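# Unload lathe shaft into bench rest, close door

## Task

Take the finished shaft out of the lathe chuck and place it in a correctly sized pocket of the bench rest (some pockets do not fit this shaft). It must lie horizontal with its thick end against the stop, and the lathe door must end up shut. Land it softly and move it only slowly while it is in contact with the lathe, because a hard landing or quick rubbing ruins it. Release it at a pocket's bottom, not on a sloping side, or it will slide and strike down hard.

## Robot and tools

ROBOT. Two FANUC CRX arms, left_arm and right_arm, each carrying a Robotiq gripper with a 140 mm stroke. Its fingers have a hinge and can fold. Calibrated bases in the scene frame: left_arm (-0.034, +0.310, +0.020) m, right_arm (-0.053, -0.456, +0.020) m, both turned only slightly about z.

FRAMES. Scene frame: origin at table height, halfway between the nominal bases. +z is up, +x points out over the table, and left_arm sits on the +y side. Image left/right does not match arm names. The lathe is behind the bases toward -x. Its chuck faces +y, and its door slides across the machine front with a handle sticking out. Gripper frame: fingers point along +z and close along y. end_effector_position is the point between the closed pads. Fingertips reach about 33 mm beyond that point, or only 9 mm when fully open.

THE 18-NUMBER ROW (used by execute_actions and move). Each row is one flat list covering both arms. All values lie in [-1, 1]. Order: left dx, dy, dz, rx, ry, rz, left_gripper position, force_limit, speed, then the same nine for the right arm. The six pose numbers are offsets, not poses. They count from that arm's Hand target as it stood when the action or move began, and they use that Hand target's own axes. Scale: 1.0 is 0.6 m for dx/dy/dz and 180 degrees for rx/ry/rz. The three rotation numbers form a single rotation vector. Rows within one action do not add up, because each counts from the same start. A new action or call starts from the updated Hand target, so sending the same offset again moves the arm further. Sending six zeros holds the arm at, or re-requests, its Hand target. The controller clips each step's command to within 70 mm and 16 degrees of the measured pose.

Gripper numbers are absolute commands. position: +1 is open (140 mm), the pads meet near -0.8, and -1 closes until the fingers are blocked. force_limit: with a slow close on parts up to 40 mm wide, -1 gives about 14 N, 0 about 40 N and +1 about 58 N. speed: -1 is about 30 mm/s, 0 about 140 and +1 about 250. Faster closes squeeze much harder (about 64 N at 0, 116 N at +1). Both force_limit and speed start at +1. To leave a gripper unchanged, repeat the last three numbers you sent it, since 0 is a real value. Grip with the outer quarter of the pads, near the tips. Gripping nearer the palm lets the fingers fold, so the grip may hold loosely or let go. Pressing the tips into a surface also folds them.

execute_actions(actions, cameras). Each action may contain: "rows" (1-15 rows, each lasting one 1/30 s step); "steps" (1-450, default 15, at least the number of rows); "until" (a condition on lathe fields door_state, chuck_state, seat_state, refusals, written as a value or as ["="|"!="|"<"|"<="|">"|">=", value]; it does not stop the arms); "lathe" with door "open"/"shut", chuck "clamp"/"open", or stop true. After the last row the arm keeps heading toward that row's target. For smooth motion, ramp offsets by about 0.01 per row (about 0.18 m/s). An empty actions list returns the images and the scene number. Any invalid value rejects the whole call.

move(target, speed, blend, stop_force, zero, blocking, cameras). target is one row, or a list of up to 15 rows, all offsets from the Hand targets at the move's start. The motion is a straight-line path. speed is in m/s, from 0.002 to 1, default 0.25, and turning runs at twice that number in rad/s. Give one value overall or one per target. blend is a corner radius in m; 0 means stop at each target. stop_force (12-80 N) ends an arm's path when it meets resistance along its travel. It is unreliable while the gripper rotates or near stretched or singular poses. Leave it out when backing away from a contact. zero (true by default) resets the force baseline. blocking=false returns after 0.5 s and cannot be combined with stop_force. Every move is capped at 10 s. The "move:" result line reports done, off_target, moving, held or fault; limits=paced means clipped and limits=held means steps were withheld.

wait(seconds 0-10). stop() brakes a running move. zoom_image(camera, region [x0,y0,x1,y1] in pixels, at most 504 each way) works on cam_high, cam_low, cam_chuck, cam_machine, cam_left_wrist or cam_right_wrist. read_manual gives licences only. finished_scene(scene) ends the current scene for good.

RESULTS. end_effector_position (m) and end_effector_quat_wxyz are in the scene frame and may be off by a few cm. Hand target is what the next offsets count from. object_status: 0 moving, 1 blocked while opening, 2 blocked while closing (a grip), 3 reached the command or pads met. position_measured is in counts: 3 open, about 75 = 100 mm, 139 = 60 mm, 200 = 20 mm, 230 pads touching. Flange force is along the gripper axes, includes the weight of any held part, and is noisy. Wrist depth is a 7x7 grid of distances in mm, with "-" for no value. Lathe fields: door_state shut/open/between; chuck_state open/clamped/closed_empty/between; seat_state home/open, which is reliable only once clamped. MOTOR HOT warns of overheating.

SEQUENCE. Open the door and wait for it to finish. Hold the shaft firmly, then open the chuck. Draw the shaft slowly out along +y without scraping. Carry it to the rest and find the pocket that fits. Lower it level into the pocket bottom, centred, with the thick end against the stop. Open the fingers gently, back away, and shut the door, keeping the arm clear of it.

AVOID. A net force of 150 N or contact torque at a joint limit (38 N m for the wrist joints, 152 for the others) stops the arm for 10 s. Keep the arms from touching each other. Never drop parts, release moving parts, slam, or strike fixed objects. Anything falling into the chip pan or off the table counts as lost. The door does not stop for the arm. Long holds or stretched-out poses heat the motors.

Each tool is called by a JSON object that holds its "op" and its "data", one argument or row to a line.

## Session

{"op": "execute_actions", "data": {
  "actions": []
}}

Scene clock: 0.00 s.
left_arm: end_effector_position=(+0.8179, +0.2437, +0.1922) position_measured=3 object_status=3 end_effector_quat_wxyz=(+0.459, +0.742, -0.272, +0.406) | right_arm: end_effector_position=(+0.0521, -0.1090, +0.2974) position_measured=3 object_status=3 end_effector_quat_wxyz=(-0.173, +0.756, +0.625, +0.093)
Joint positions: left_arm=[0.337 1 0.383 1.363 -1.426 -0.108] | right_arm=[1.538 -0.54 -0.352 -0.083 -1.371 1.396]
Joint velocities: within noise
Flange force (N): no reading
Wrist depth (mm): cam_left_wrist=[1990 2429 3783 - - - - / 1649 1923 2241 4196 3551 - - / 1366 1603 1861 2198 868 - - / 1202 144 1559 1660 620 701 126 / - 1073 1261 408 480 564 109 / - 986 301 346 394 465 502 / 855 241 265 296 330 385 444] | cam_right_wrist=[- - 621 586 1120 407 389 / - - 1214 - 1120 429 394 / - - 1270 1248 1120 1097 393 / - 122 1207 1270 1168 - 131 / - 107 1214 1241 1149 1187 112 / - - 1200 741 1131 1097 394 / - - 451 428 405 909 396]
Hand target: left_arm +0.8179, +0.2437, +0.1922; +0.459, +0.742, -0.272, +0.406 | right_arm +0.0521, -0.1090, +0.2974; -0.173, +0.756, +0.625, +0.093
Tool commands: left_gripper/position=+1.0 left_gripper/force_limit=+1.0 left_gripper/speed=+1.0 right_gripper/position=+1.0 right_gripper/force_limit=+1.0 right_gripper/speed=+1.0
lathe: door_state=shut chuck_state=clamped seat_state=home

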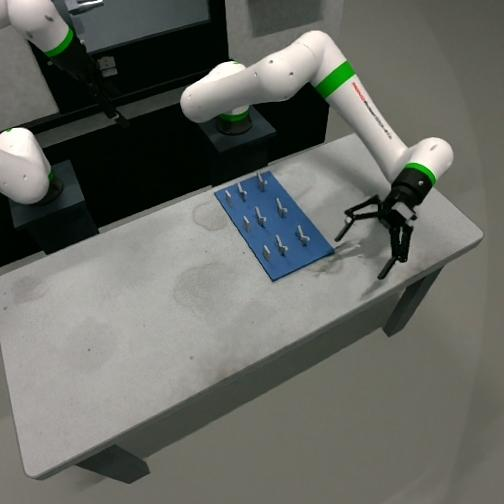

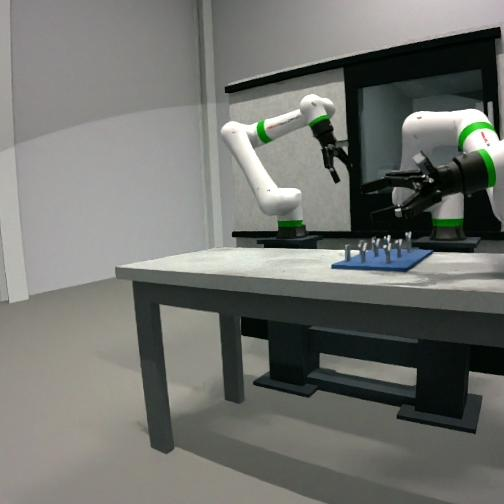

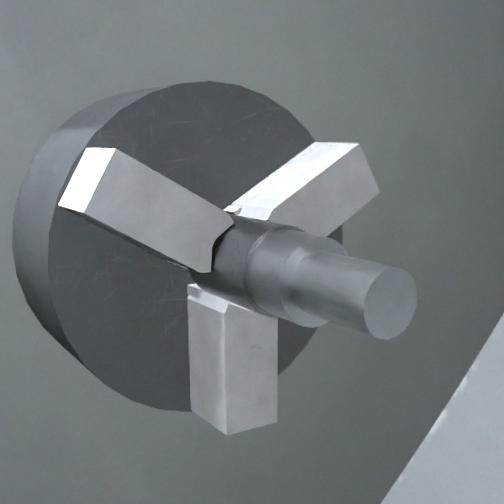

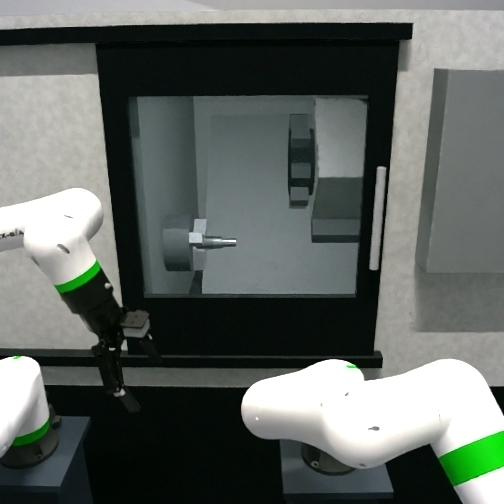

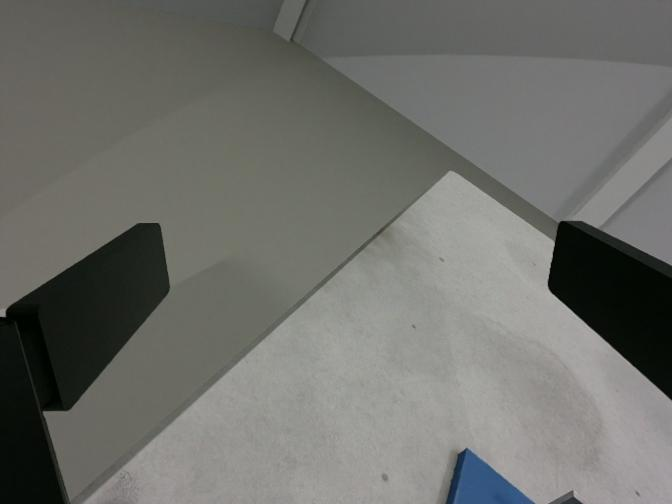

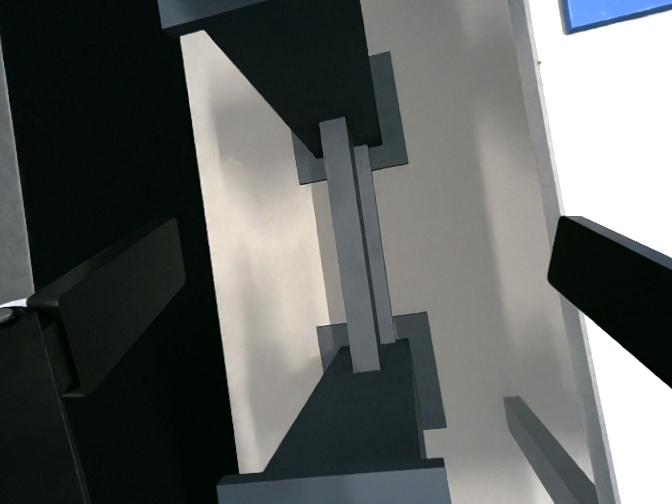

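{"op": "execute_actions", "data": {
  "actions": [
    {"lathe":{"door":"open"},"steps":400,"until":{"lathe":{"door_state":"open"}}}
  ],
  "cameras": ["all"]
}}

{"op": "zoom_image", "data": {
  "camera": "cam_high",
  "region": [200, 160, 350, 290]
}}

{"op": "zoom_image", "data": {
  "camera": "cam_low",
  "region": [320, 200, 460, 290]
}}

{"op": "zoom_image", "data": {
  "camera": "cam_machine",
  "region": [100, 150, 300, 350]
}}

Scene clock: 15.17 s.
left_arm: end_effector_position=(+0.8179, +0.2437, +0.1922) position_measured=3 object_status=3 end_effector_quat_wxyz=(+0.459, +0.742, -0.272, +0.406) | right_arm: end_effector_position=(+0.0521, -0.1090, +0.2974) position_measured=3 object_status=3 end_effector_quat_wxyz=(-0.173, +0.756, +0.625, +0.093)
Joint positions: left_arm=[0.337 1 0.383 1.363 -1.426 -0.108] | right_arm=[1.538 -0.54 -0.352 -0.083 -1.371 1.396]
Flange force (N): left_arm=[3.5 -12.4 0.8] | right_arm=[-0.7 -4.1 -2.0]
Wrist depth (mm): cam_left_wrist=[2007 2684 3663 - - - - / 1710 1907 2482 3205 3551 - - / 1358 1581 1892 2355 2482 - - / 1178 144 1528 1637 614 704 120 / - 1078 1254 407 483 562 109 / - 995 302 344 394 467 498 / 855 240 264 294 330 384 440] | cam_right_wrist=[- - 451 658 1162 408 382 / 685 - 1220 727 1097 1092 393 / - - 1227 1114 1126 429 392 / - 131 1200 1162 1131 1092 131 / - 107 1194 1039 - 1081 112 / - - - 619 1065 1081 395 / - - 440 428 1103 1081 399]
Hand target: left_arm +0.8179, +0.2437, +0.1922; +0.459, +0.742, -0.272, +0.406 | right_arm +0.0521, -0.1090, +0.2974; -0.173, +0.756, +0.625, +0.093
Tool commands: left_gripper/position=+1.0 left_gripper/force_limit=+1.0 left_gripper/speed=+1.0 right_gripper/position=+1.0 right_gripper/force_limit=+1.0 right_gripper/speed=+1.0
lathe: door_state=open chuck_state=clamped seat_state=home

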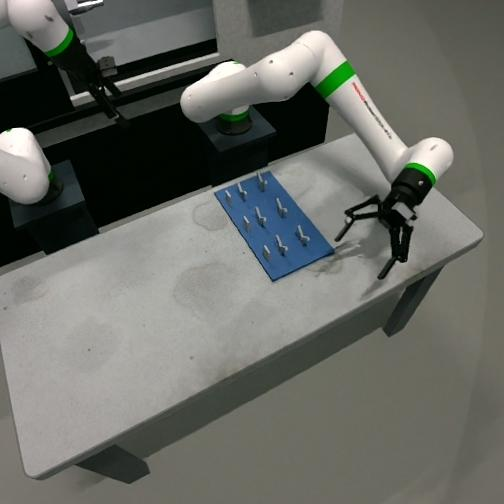

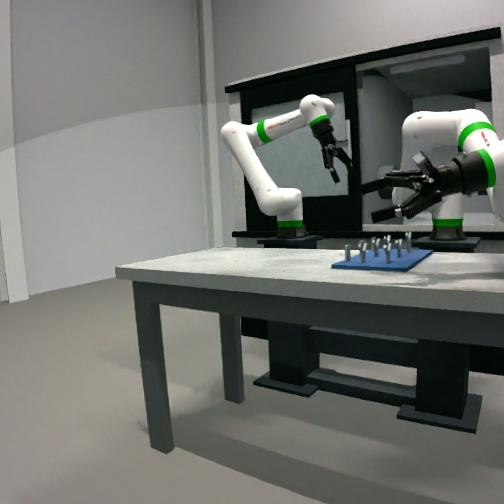

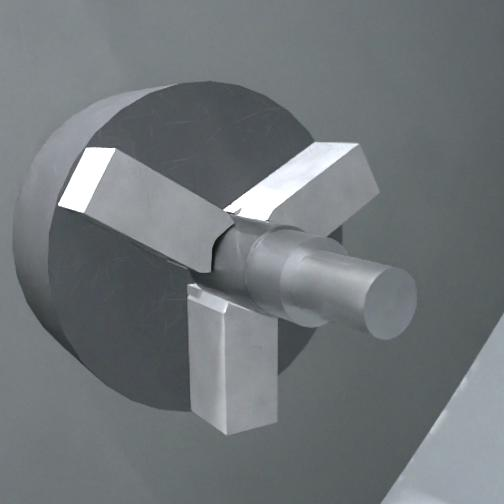

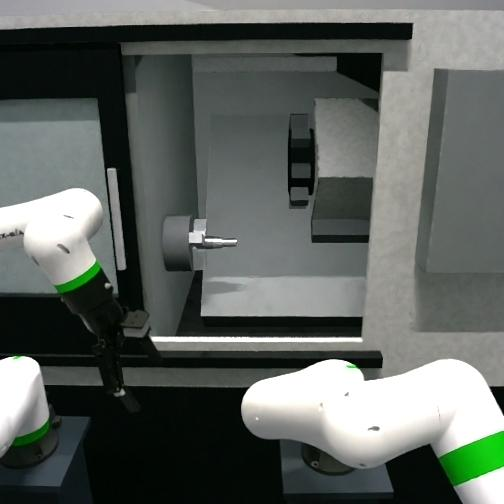

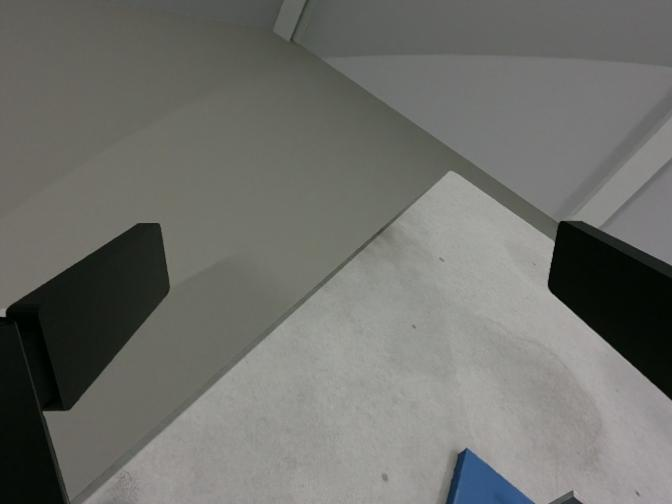

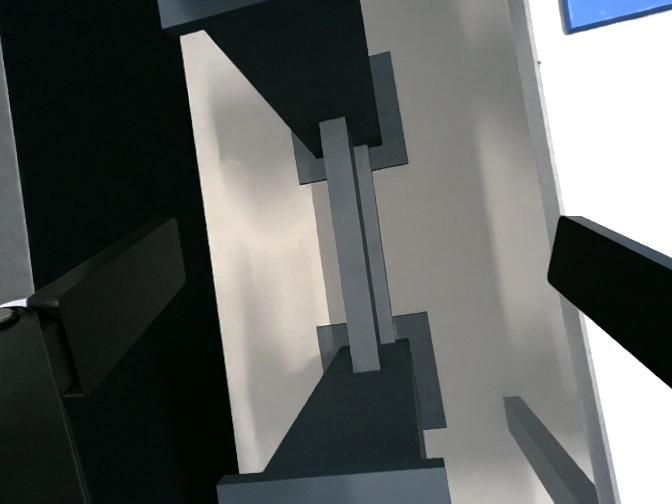

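Scaled by 3.360 from the camera's 504x504 image, which has a finer 720x720 frame.

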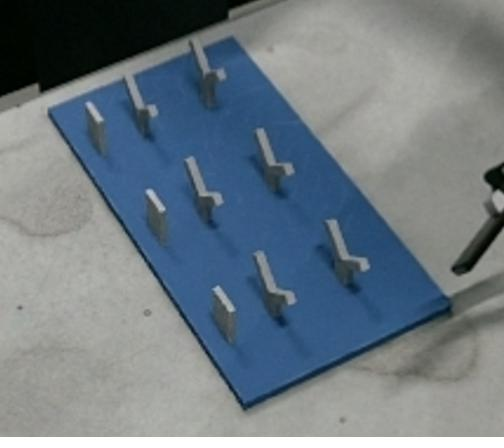

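Scaled by 3.600 from the camera's 504x504 image, which has a finer 720x720 frame.

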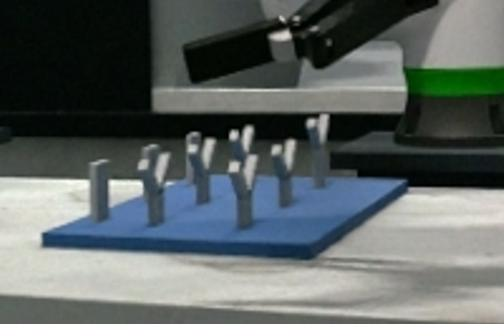

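Scaled by 2.520 from the camera's 504x504 image, which has a finer 720x720 frame.

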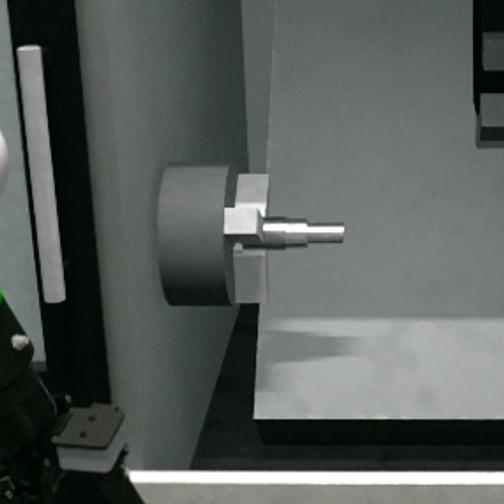

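{"op": "move", "data": {
  "target": [
    [0.0722,0.6458,0.0477,0.3203,-0.2833,-0.1898,1,1,1,-0.082,0.514,-0.203,-0.093,0.038,0.241,1,1,1],
    [0.0722,0.6458,0.0477,0.3203,-0.2833,-0.1898,1,1,1,-0.657,0.784,-0.468,-0.198,0.081,0.512,1,1,1]
  ],
  "blend": [0.1,0],
  "speed": 0.35,
  "cameras": ["cam_left_wrist","cam_high","cam_machine"]
}}

Scene clock: 124.27 s.
left_arm: end_effector_position=(+0.5498, +0.0496, +0.4001) position_measured=3 object_status=3 end_effector_quat_wxyz=(+0.000, +1.000, +0.000, +0.000) | right_arm: end_effector_position=(+0.4532, -0.6495, +0.3471) position_measured=3 object_status=3 end_effector_quat_wxyz=(-0.041, +0.964, -0.176, +0.192)
Joint positions: left_arm=[-0.251 0.728 1.337 -0.001 -2.179 1.785] | right_arm=[-0.196 -0.068 0.101 -0.08 -1.352 1.388]
Flange force (N): left_arm=no reading | right_arm=[-0.2 -2.7 -1.2]
Wrist depth (mm): cam_left_wrist=[469 463 462 466 469 472 469 / 489 486 483 490 496 495 501 / 522 512 514 522 522 522 525 / 539 144 544 551 559 548 126 / - 563 578 590 595 593 109 / - 1499 - 1499 1452 878 733 / 1275 656 661 1399 1334 821 661] | cam_right_wrist=[1358 526 509 493 1187 1131 1103 / 553 527 512 486 1174 1137 1086 / 553 525 505 482 1168 1137 1070 / 551 136 508 489 478 147 124 / - 122 503 491 475 - 112 / - 523 504 489 471 1149 1120 / - 522 510 484 1256 1131 1092]
Hand target: left_arm +0.5498, +0.0496, +0.4001; +0.000, +1.000, +0.000, +0.000 | right_arm +0.4532, -0.6495, +0.3471; -0.041, +0.965, -0.176, +0.192
Off the commanded pose: left_arm 0.000 m, 0 deg | right_arm 0.000 m, 0 deg.
lathe: door_state=open chuck_state=clamped seat_state=home
move: done
Images, in order (width x height): cam_high 504x504, cam_machine 504x504, cam_left_wrist 672x504.

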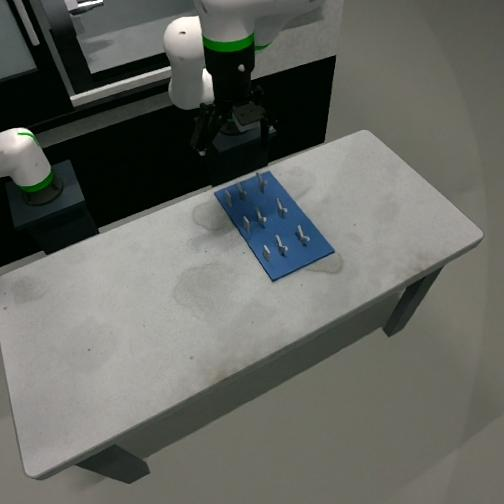

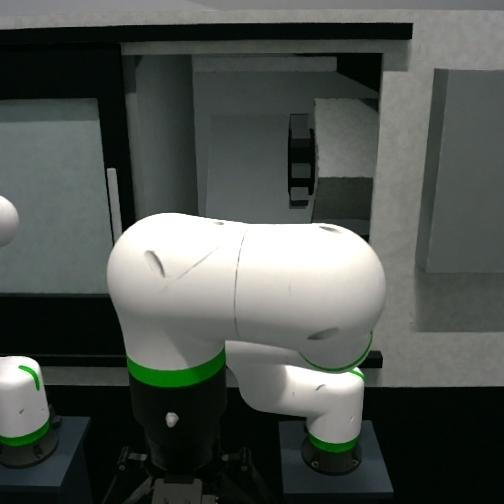

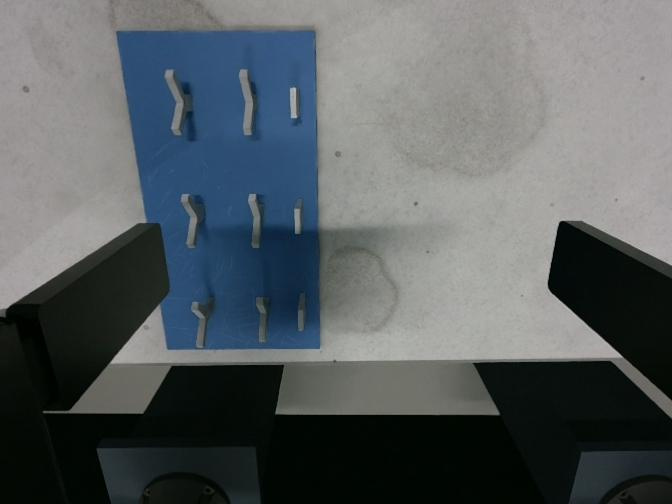

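{"op": "zoom_image", "data": {
  "camera": "cam_left_wrist",
  "region": [110, 20, 340, 190]
}}

{"op": "zoom_image", "data": {
  "camera": "cam_left_wrist",
  "region": [110, 180, 340, 360]
}}

Scaled by 2.191 from the camera's 672x504 image, which has a finer 960x720 frame.

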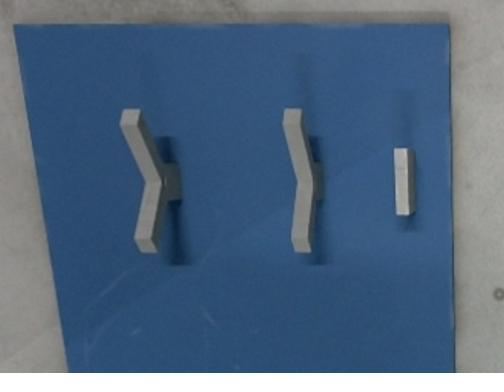

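Scaled by 2.191 from the camera's 672x504 image, which has a finer 960x720 frame.

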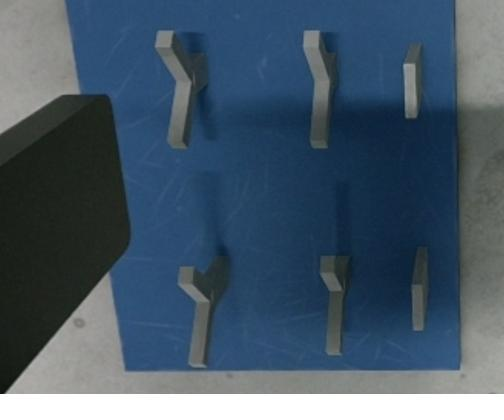

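{"op": "move", "data": {
  "target": [-0.133,-0.583,0.367,-0.3228,0.3228,0.4208,1,1,1,0,0,0,0,0,0,1,1,1],
  "speed": 0.35,
  "cameras": ["cam_left_wrist"]
}}

{"op": "zoom_image", "data": {
  "camera": "cam_left_wrist",
  "region": [150, 100, 550, 400]
}}

Scene clock: 174.63 s.
left_arm: end_effector_position=(+0.4700, +0.3996, +0.1802) position_measured=3 object_status=3 end_effector_quat_wxyz=(+0.430, +0.561, -0.561, +0.430) | right_arm: end_effector_position=(+0.4532, -0.6495, +0.3471) position_measured=3 object_status=3 end_effector_quat_wxyz=(-0.041, +0.965, -0.176, +0.192)
Joint positions: left_arm=[0.819 0.763 0.014 0.745 -1.936 -1.031] | right_arm=[-0.196 -0.068 0.101 -0.08 -1.352 1.388]
Flange force (N): left_arm=[-4.2 -5.6 -5.1] | right_arm=[2.1 -2.2 -1.9]
Wrist depth (mm): cam_left_wrist=[- - 3783 - - 785 827 / 2997 2781 884 874 874 884 864 / 2007 607 606 599 595 912 1234 / 484 144 419 415 435 361 127 / - 327 353 350 350 338 109 / - 309 310 309 308 309 295 / 266 264 266 266 265 264 272] | cam_right_wrist=[1349 531 511 491 1168 1131 1092 / 546 530 510 486 1168 1131 1075 / 554 525 505 487 1162 1120 1086 / 547 136 509 486 476 147 131 / - 122 508 488 472 1181 112 / - 530 506 488 474 1120 1097 / - 525 512 501 1070 1207 1120]
Hand target: left_arm +0.4700, +0.3996, +0.1802; +0.430, +0.561, -0.561, +0.430 | right_arm +0.4532, -0.6495, +0.3471; -0.041, +0.965, -0.176, +0.192
Off the commanded pose: left_arm 0.000 m, 0 deg | right_arm 0.000 m, 0 deg.
lathe: door_state=open chuck_state=clamped seat_state=home
move: done
Images, in order (width x height): cam_left_wrist 672x504.

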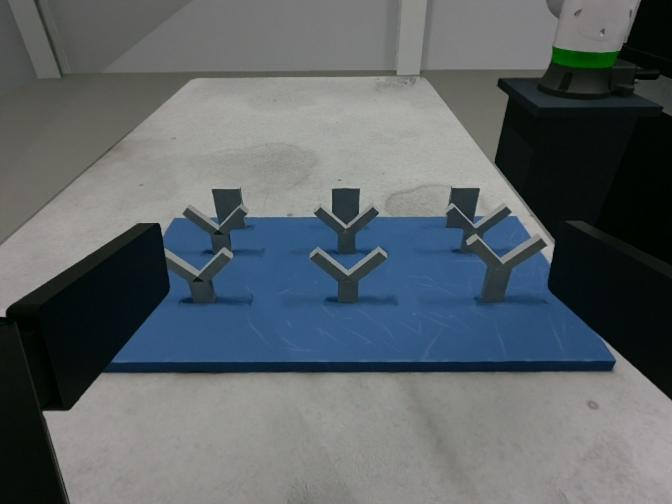

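Scaled by 1.260 from the camera's 672x504 image, which has a finer 960x720 frame.

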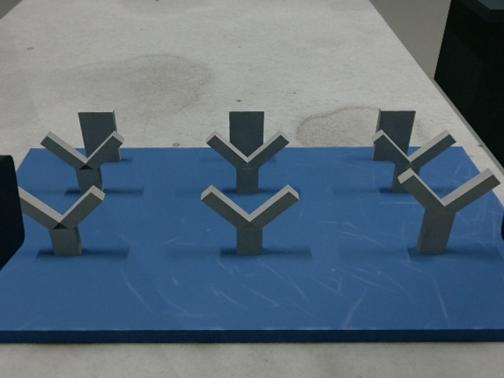

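{"op": "zoom_image", "data": {
  "camera": "cam_left_wrist",
  "region": [160, 180, 280, 310]
}}

{"op": "zoom_image", "data": {
  "camera": "cam_left_wrist",
  "region": [290, 180, 410, 310]
}}

{"op": "zoom_image", "data": {
  "camera": "cam_left_wrist",
  "region": [435, 180, 555, 310]
}}

Scaled by 3.877 from the camera's 672x504 image, which has a finer 960x720 frame.

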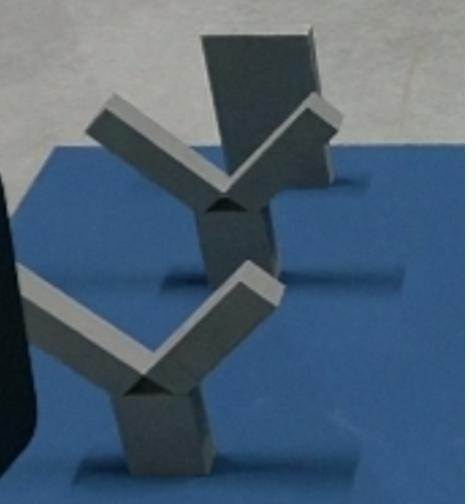

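Scaled by 3.877 from the camera's 672x504 image, which has a finer 960x720 frame.

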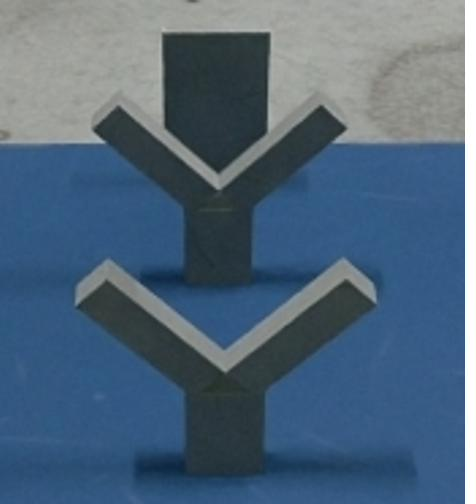

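Scaled by 3.877 from the camera's 672x504 image, which has a finer 960x720 frame.

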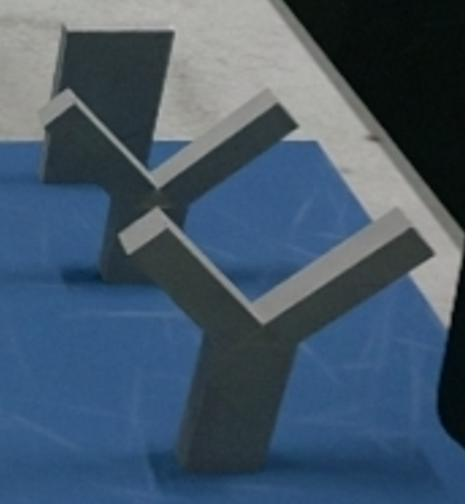

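{"op": "move", "data": {
  "target": [
    [0.4837,0.2,0.388,0,-0.4167,0,1,1,1,0,0,0,0,0,0,1,1,1],
    [0.629,0.6167,0.608,-0.1989,-0.3822,0.2594,1,1,1,0,0,0,0,0,0,1,1,1]
  ],
  "speed": 0.4,
  "blend": [0.1,0]
}}

Scene clock: 231.20 s.
left_arm: end_effector_position=(+0.0999, -0.0506, +0.4498) position_measured=3 object_status=3 end_effector_quat_wxyz=(+0.000, -0.301, +0.954, +0.000) | right_arm: end_effector_position=(+0.4532, -0.6495, +0.3471) position_measured=3 object_status=3 end_effector_quat_wxyz=(-0.041, +0.965, -0.176, +0.192)
Joint positions: left_arm=[-0.907 -0.056 0.407 -0.001 -2.034 -0.09] | right_arm=[-0.196 -0.068 0.101 -0.08 -1.352 1.388]
Flange force (N): left_arm=[3.1 -7.8 -6.4] | right_arm=[1.9 -2.3 -1.8]
Wrist depth (mm): cam_left_wrist=[878 1120 1110 1115 1143 1143 1078 / 539 1172 1208 1196 974 1202 526 / 566 571 599 1282 1248 - 508 / 601 144 609 631 1334 571 127 / - 629 648 638 646 1228 109 / - 685 681 677 687 704 715 / 742 735 719 726 744 740 742] | cam_right_wrist=[1392 529 505 493 1194 1143 1097 / 549 530 508 486 1168 1137 1092 / 553 526 506 493 1162 1114 1097 / 550 136 508 489 473 1143 131 / - 122 506 487 472 1044 112 / - 538 506 484 472 1131 1120 / - 527 508 486 1114 1187 1103]
Hand target: left_arm +0.0998, -0.0506, +0.4498; +0.000, -0.301, +0.954, +0.000 | right_arm +0.4532, -0.6495, +0.3471; -0.041, +0.965, -0.176, +0.192
Off the commanded pose: left_arm 0.000 m, 0 deg | right_arm 0.000 m, 0 deg.
lathe: door_state=open chuck_state=clamped seat_state=home
move: done

{"op": "move", "data": {
  "target": [0.2935,0.3075,0,0,0,0.694,1,1,1,0,0,0,0,0,0,1,1,1],
  "speed": 0.35,
  "cameras": ["cam_left_wrist","cam_machine","cam_high"]
}}

Scene clock: 249.83 s.
left_arm: end_effector_position=(-0.1503, -0.0005, +0.4498) position_measured=3 object_status=3 end_effector_quat_wxyz=(+0.000, +0.707, +0.708, +0.000) | right_arm: end_effector_position=(+0.4532, -0.6495, +0.3471) position_measured=3 object_status=3 end_effector_quat_wxyz=(-0.041, +0.965, -0.176, +0.192)
Joint positions: left_arm=[-1.562 -0.188 0.292 0 -2.051 -1.614] | right_arm=[-0.196 -0.068 0.101 -0.08 -1.352 1.388]
Flange force (N): left_arm=[-5.5 -1.7 -3.3] | right_arm=[2.4 -2.3 -1.7]
Wrist depth (mm): cam_left_wrist=[497 782 1143 1131 1110 1137 555 / 521 782 1208 1137 1202 1215 551 / 559 788 1234 1254 1254 1261 577 / 576 144 1334 1319 1334 1311 127 / - 782 1399 905 845 1228 109 / - 701 1499 654 658 978 704 / 531 735 1660 717 547 1528 744] | cam_right_wrist=[1349 536 510 494 1200 1137 1097 / 551 523 504 488 1149 1137 1108 / 550 532 505 486 1162 1143 1075 / 547 131 505 487 476 1120 131 / - 122 504 486 468 1126 112 / - 522 508 490 467 1149 - / - 529 505 485 1025 1114 -]
Hand target: left_arm -0.1502, -0.0005, +0.4498; +0.000, +0.707, +0.708, +0.000 | right_arm +0.4532, -0.6495, +0.3471; -0.041, +0.965, -0.176, +0.192
Off the commanded pose: left_arm 0.000 m, 0 deg | right_arm 0.000 m, 0 deg.
lathe: door_state=open chuck_state=clamped seat_state=home
move: done
Images, in order (width x height): cam_high 504x504, cam_machine 504x504, cam_left_wrist 672x504.

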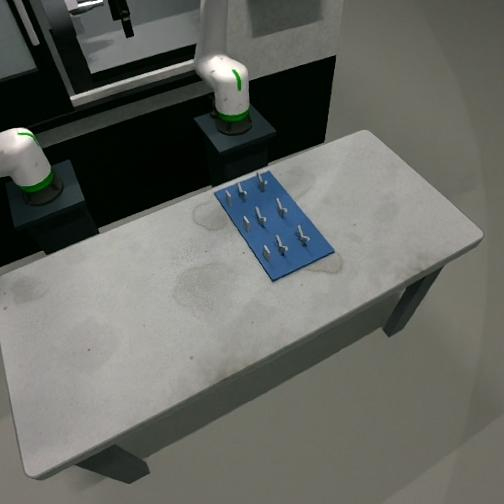

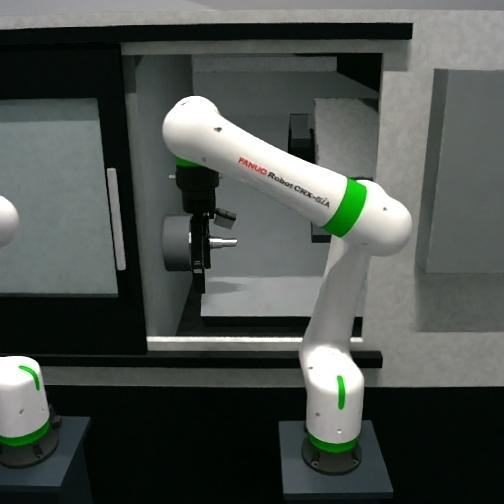

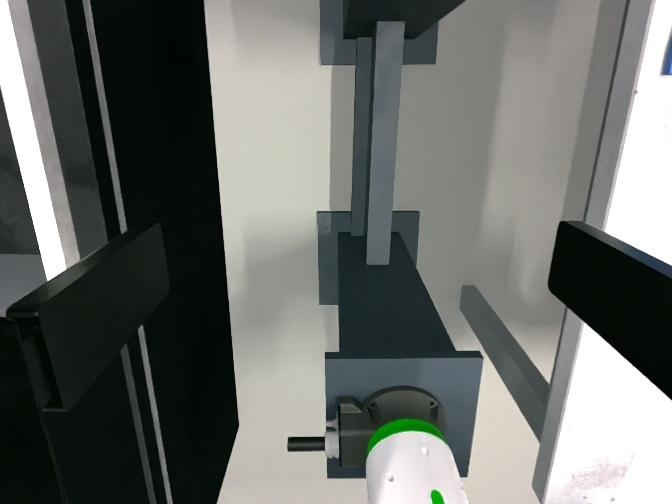

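{"op": "move", "data": {
  "target": [0.167,-0.583,-0.083,0.25,0,0,1,1,1,0,0,0,0,0,0,1,1,1],
  "speed": 0.35,
  "cameras": ["cam_left_wrist","cam_machine","cam_high"]
}}

Scene clock: 269.40 s.
left_arm: end_effector_position=(-0.5002, +0.0993, +0.4996) position_measured=3 object_status=3 end_effector_quat_wxyz=(-0.271, +0.653, +0.654, -0.271) | right_arm: end_effector_position=(+0.4532, -0.6495, +0.3471) position_measured=3 object_status=3 end_effector_quat_wxyz=(-0.041, +0.965, -0.176, +0.192)
Joint positions: left_arm=[-2.064 -0.312 -0.139 0.702 -1.383 -1.117] | right_arm=[-0.196 -0.068 0.101 -0.08 -1.352 1.388]
Flange force (N): left_arm=[-3.1 -4.8 1.0] | right_arm=[1.9 -2.2 -1.8]
Wrist depth (mm): cam_left_wrist=[648 659 652 658 693 645 434 / 691 689 691 689 757 661 451 / 704 737 733 733 785 693 472 / - 144 539 757 830 737 126 / - 619 500 501 689 658 109 / - 528 481 485 533 559 560 / 429 431 431 433 448 497 1282] | cam_right_wrist=[1349 527 509 489 1174 1174 1097 / 549 529 508 485 1187 1200 1143 / 549 527 504 485 1181 1126 - / 551 136 505 488 477 1137 131 / - 122 503 485 472 1131 112 / - 526 506 487 472 1143 - / - 525 509 495 1227 1120 1149]
Hand target: left_arm -0.5002, +0.0993, +0.4996; -0.271, +0.653, +0.654, -0.271 | right_arm +0.4532, -0.6495, +0.3471; -0.041, +0.965, -0.176, +0.192
Off the commanded pose: left_arm 0.000 m, 0 deg | right_arm 0.000 m, 0 deg.
lathe: door_state=open chuck_state=clamped seat_state=home
move: done
Images, in order (width x height): cam_high 504x504, cam_machine 504x504, cam_left_wrist 672x504.

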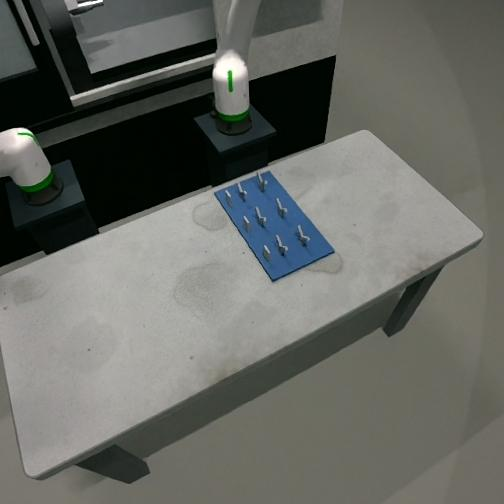

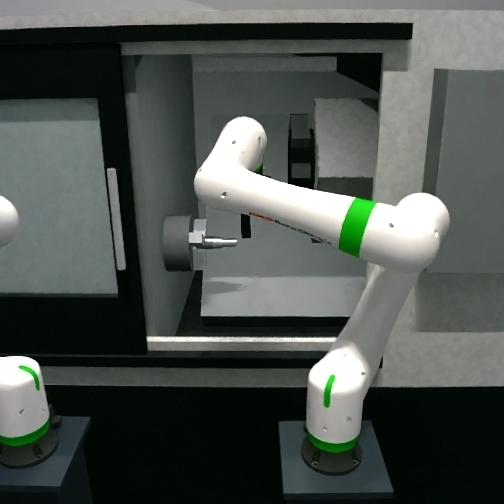

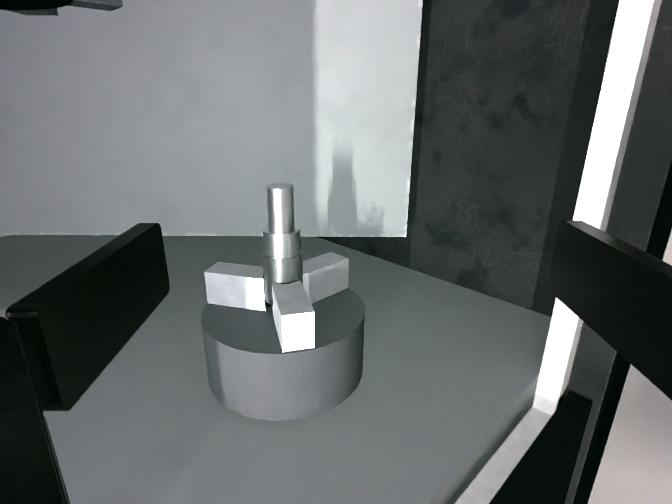

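{"op": "zoom_image", "data": {
  "camera": "cam_left_wrist",
  "region": [190, 170, 380, 360]
}}

Scaled by 2.653 from the camera's 672x504 image, which has a finer 960x720 frame.

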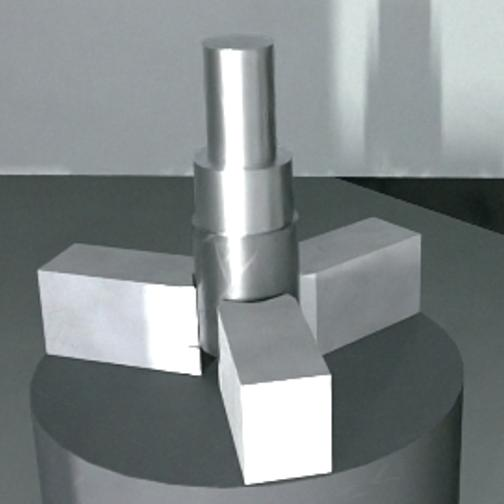

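{"op": "move", "data": {
  "target": [-0.215,-0.134,0.4125,0,0,0,1,1,1,0,0,0,0,0,0,1,1,1],
  "speed": 0.2,
  "cameras": ["cam_left_wrist","cam_machine","cam_chuck"]
}}

{"op": "zoom_image", "data": {
  "camera": "cam_left_wrist",
  "region": [170, 80, 500, 410]
}}

Scene clock: 351.37 s.
left_arm: end_effector_position=(-0.7318, -0.0299, +0.3813) position_measured=3 object_status=3 end_effector_quat_wxyz=(-0.271, +0.653, +0.654, -0.271) | right_arm: end_effector_position=(+0.4532, -0.6495, +0.3471) position_measured=3 object_status=3 end_effector_quat_wxyz=(-0.041, +0.965, -0.176, +0.192)
Joint positions: left_arm=[-2.345 0.284 0.177 0.676 -0.99 -1.074] | right_arm=[-0.196 -0.068 0.101 -0.08 -1.352 1.388]
Flange force (N): left_arm=[-5.3 -6.7 3.1] | right_arm=[2.3 -2.5 -1.4]
Wrist depth (mm): cam_left_wrist=[441 441 442 431 442 453 472 / 455 467 469 219 459 527 485 / 493 495 493 222 491 559 501 / 683 144 261 235 286 571 127 / - 144 249 222 170 268 109 / - 338 200 185 176 313 327 / 274 274 208 185 189 266 277] | cam_right_wrist=[1375 522 511 491 1168 1137 1092 / 550 523 506 488 1168 1137 1081 / 547 530 505 486 1155 1126 1097 / 551 136 509 488 473 1143 131 / - 122 509 488 472 1081 112 / - 530 508 490 469 1126 1103 / - 526 510 494 1234 1131 1103]
Hand target: left_arm -0.7318, -0.0299, +0.3813; -0.271, +0.653, +0.654, -0.271 | right_arm +0.4532, -0.6495, +0.3471; -0.041, +0.965, -0.176, +0.192
Off the commanded pose: left_arm 0.000 m, 0 deg | right_arm 0.000 m, 0 deg.
lathe: door_state=open chuck_state=clamped seat_state=home
move: done
Images, in order (width x height): cam_chuck 504x504, cam_machine 504x504, cam_left_wrist 672x504.

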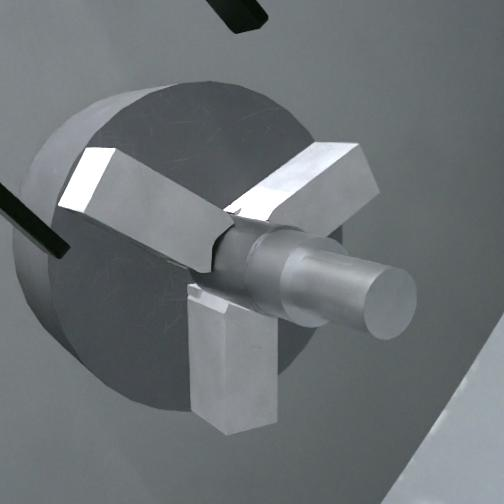

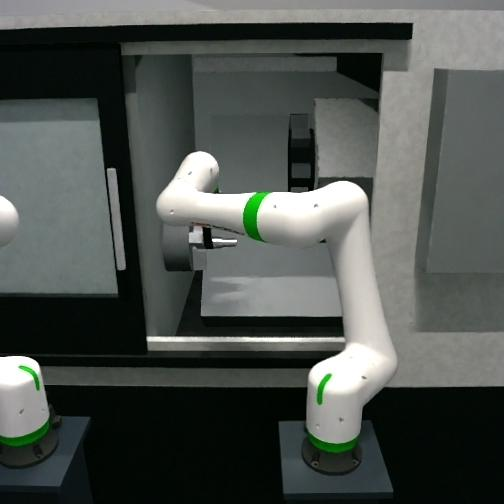

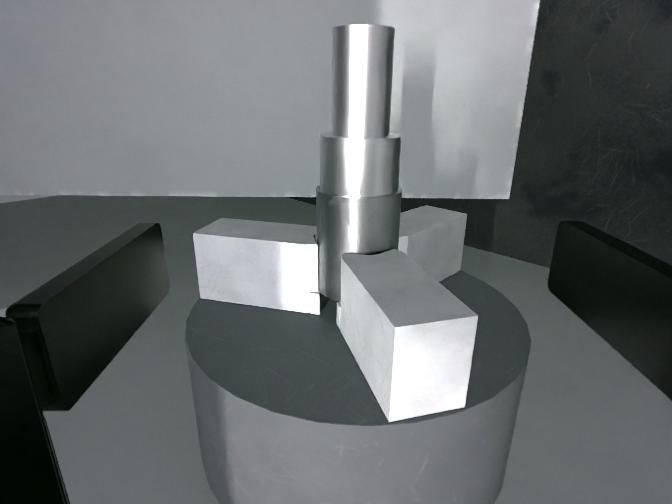

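Scaled by 1.527 from the camera's 672x504 image, which has a finer 960x720 frame.

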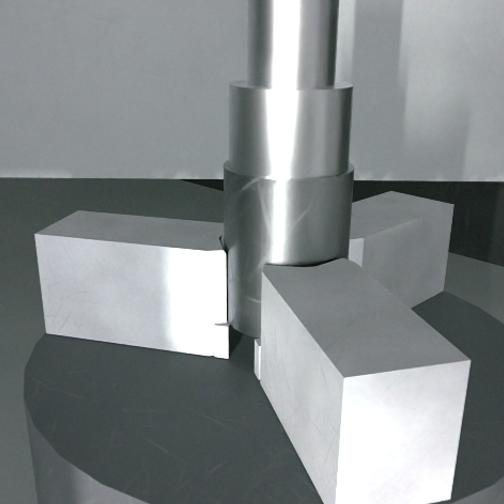

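{"op": "move", "data": {
  "target": [0.0223,0.0075,0.083,0,0,0,1,1,1,0,0,0,0,0,0,1,1,1],
  "speed": 0.08,
  "cameras": ["cam_left_wrist","cam_chuck"]
}}

{"op": "zoom_image", "data": {
  "camera": "cam_left_wrist",
  "region": [120, 0, 600, 480]
}}

Scene clock: 380.90 s.
left_arm: end_effector_position=(-0.7639, -0.0166, +0.3429) position_measured=3 object_status=3 end_effector_quat_wxyz=(-0.271, +0.653, +0.654, -0.271) | right_arm: end_effector_position=(+0.4532, -0.6495, +0.3471) position_measured=3 object_status=3 end_effector_quat_wxyz=(-0.041, +0.965, -0.176, +0.192)
Joint positions: left_arm=[-2.404 0.328 0.143 0.687 -0.892 -1.078] | right_arm=[-0.196 -0.068 0.101 -0.08 -1.352 1.388]
Flange force (N): left_arm=[-5.2 -6.9 4.3] | right_arm=[2.3 -2.4 -1.4]
Wrist depth (mm): cam_left_wrist=[398 400 400 388 400 405 440 / 421 418 417 168 422 426 457 / 448 446 447 176 441 505 478 / 719 144 671 183 264 574 127 / - 144 215 190 239 446 109 / - 230 208 189 142 221 345 / 289 269 169 163 124 170 293] | cam_right_wrist=[1439 526 509 493 1120 1131 1103 / 543 530 505 488 1162 1131 1108 / 550 529 509 489 1168 1131 1092 / - 131 508 490 482 1143 124 / - 122 505 493 473 1131 113 / - 525 506 489 470 1137 1103 / - 525 515 460 1270 1120 1114]
Hand target: left_arm -0.7639, -0.0166, +0.3429; -0.271, +0.653, +0.654, -0.271 | right_arm +0.4532, -0.6495, +0.3471; -0.041, +0.965, -0.176, +0.192
Off the commanded pose: left_arm 0.000 m, 0 deg | right_arm 0.000 m, 0 deg.
lathe: door_state=open chuck_state=clamped seat_state=home
move: done
Images, in order (width x height): cam_chuck 504x504, cam_left_wrist 672x504.

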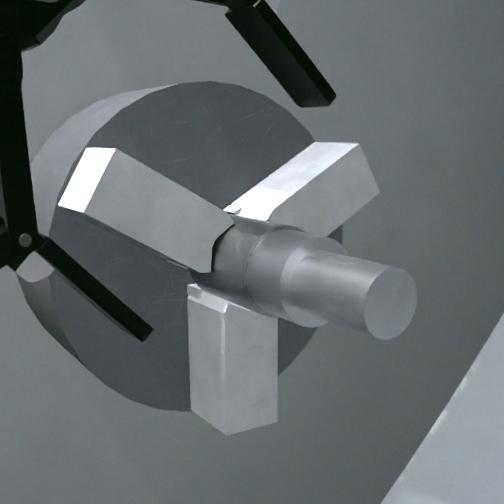

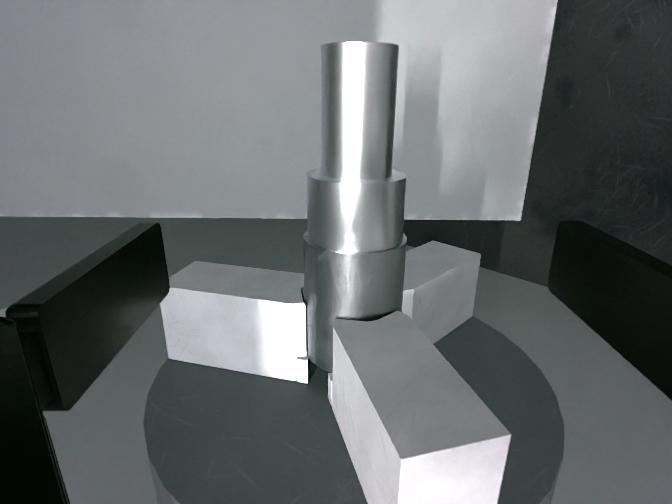

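Scaled by 1.050 from the camera's 672x504 image, which has a finer 960x720 frame.

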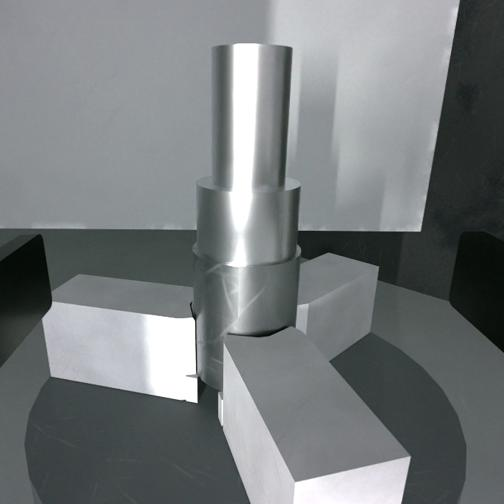

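{"op": "move", "data": {
  "target": [0.01,0.001,0.065,0,0,0,1,1,1,0,0,0,0,0,0,1,1,1],
  "speed": 0.06,
  "cameras": ["cam_left_wrist","cam_chuck"]
}}

{"op": "zoom_image", "data": {
  "camera": "cam_left_wrist",
  "region": [120, 0, 600, 480]
}}

Scene clock: 400.07 s.
left_arm: end_effector_position=(-0.7910, -0.0106, +0.3149) position_measured=3 object_status=3 end_effector_quat_wxyz=(-0.271, +0.653, +0.654, -0.271) | right_arm: end_effector_position=(+0.4532, -0.6495, +0.3471) position_measured=3 object_status=3 end_effector_quat_wxyz=(-0.041, +0.965, -0.176, +0.192)
Joint positions: left_arm=[-2.445 0.38 0.146 0.696 -0.829 -1.079] | right_arm=[-0.196 -0.068 0.101 -0.08 -1.352 1.388]
Flange force (N): left_arm=[-4.3 -6.4 4.5] | right_arm=[2.6 -2.1 -1.2]
Wrist depth (mm): cam_left_wrist=[364 368 365 358 364 364 421 / 385 385 387 132 381 387 438 / 406 407 411 140 401 414 447 / 422 144 631 143 423 550 126 / - 182 195 150 203 456 109 / - 195 181 155 199 219 352 / 306 175 175 149 121 176 288] | cam_right_wrist=[1366 532 510 491 1162 1143 - / 550 530 506 484 1181 1108 1081 / 551 527 499 486 1162 1126 1075 / 551 136 506 486 480 1149 124 / - 122 505 488 469 1126 113 / - 526 504 493 466 1131 1103 / - 529 508 485 1187 1131 1103]
Hand target: left_arm -0.7910, -0.0106, +0.3149; -0.271, +0.653, +0.654, -0.271 | right_arm +0.4532, -0.6495, +0.3471; -0.041, +0.965, -0.176, +0.192
Off the commanded pose: left_arm 0.000 m, 0 deg | right_arm 0.000 m, 0 deg.
lathe: door_state=open chuck_state=clamped seat_state=home
move: done
Images, in order (width x height): cam_chuck 504x504, cam_left_wrist 672x504.

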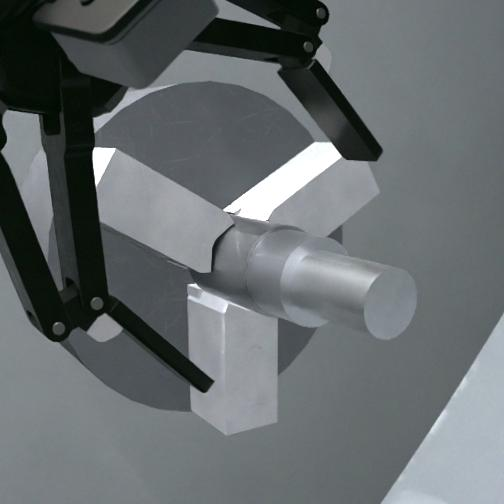

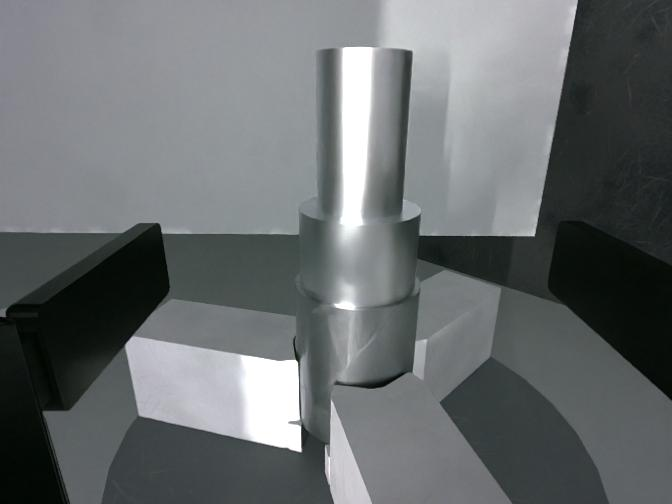

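Scaled by 1.050 from the camera's 672x504 image, which has a finer 960x720 frame.

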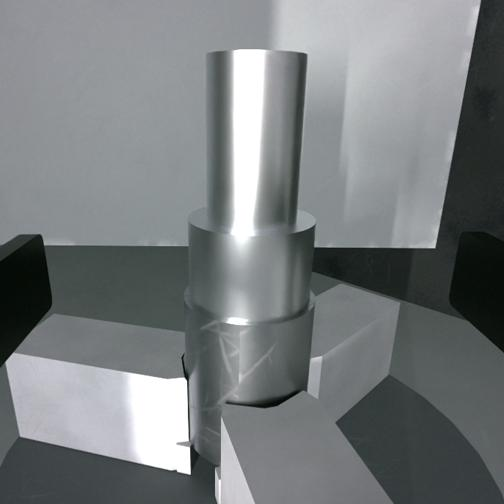

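{"op": "execute_actions", "data": {
  "actions": [
    {"rows":[[0,0,0,0,0,0,-1,-1,-1,0,0,0,0,0,0,1,1,1]],"steps":120}
  ],
  "cameras": ["cam_left_wrist","cam_chuck"]
}}

Scene clock: 414.27 s.
left_arm: end_effector_position=(-0.7910, -0.0106, +0.3149) position_measured=162 object_status=2 end_effector_quat_wxyz=(-0.271, +0.653, +0.654, -0.270) | right_arm: end_effector_position=(+0.4532, -0.6495, +0.3471) position_measured=3 object_status=3 end_effector_quat_wxyz=(-0.041, +0.965, -0.176, +0.192)
Joint positions: left_arm=[-2.445 0.38 0.146 0.696 -0.829 -1.079] | right_arm=[-0.196 -0.068 0.101 -0.08 -1.352 1.388]
Flange force (N): left_arm=[-2.9 6.9 -9.0] | right_arm=[2.5 -2.4 -1.3]
Wrist depth (mm): cam_left_wrist=[363 365 363 358 362 365 420 / 383 383 386 132 383 388 431 / 406 409 408 141 403 417 447 / 624 625 116 143 139 517 465 / - 88 94 150 147 92 86 / - 71 62 155 150 62 73 / - - - 150 126 - 70] | cam_right_wrist=[1366 529 510 495 1162 1131 1092 / 549 529 503 486 1155 1092 1081 / 547 532 509 490 1155 1174 1097 / 550 136 508 489 481 1137 124 / - 122 509 485 475 1137 112 / - 526 505 484 466 1155 1108 / - 522 493 477 1162 1143 1034]
Hand target: left_arm -0.7910, -0.0106, +0.3149; -0.271, +0.653, +0.654, -0.271 | right_arm +0.4532, -0.6495, +0.3471; -0.041, +0.965, -0.176, +0.192
Off the commanded pose: left_arm 0.000 m, 0 deg | right_arm 0.000 m, 0 deg.
lathe: door_state=open chuck_state=clamped seat_state=home
Images, in order (width x height): cam_chuck 504x504, cam_left_wrist 672x504.

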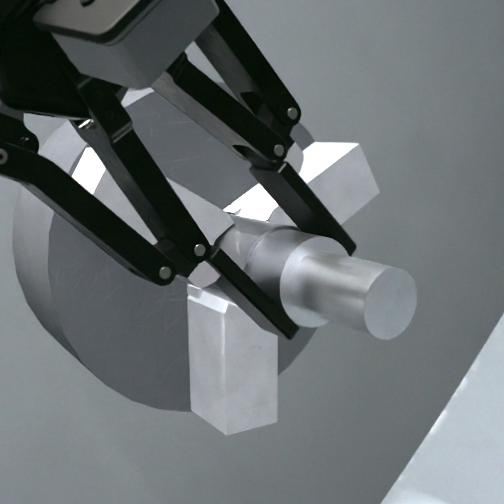

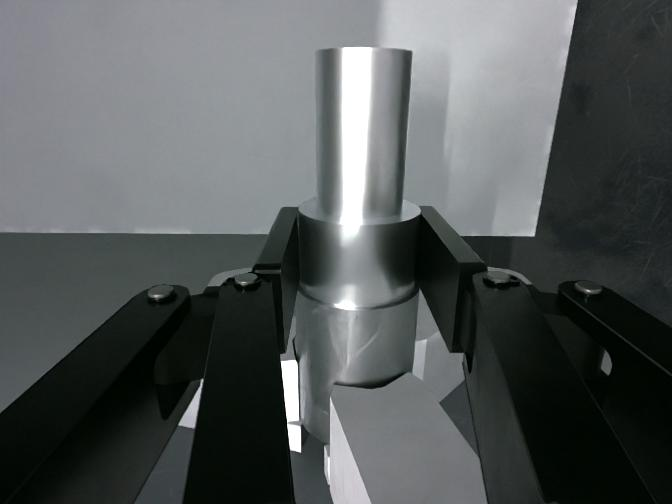

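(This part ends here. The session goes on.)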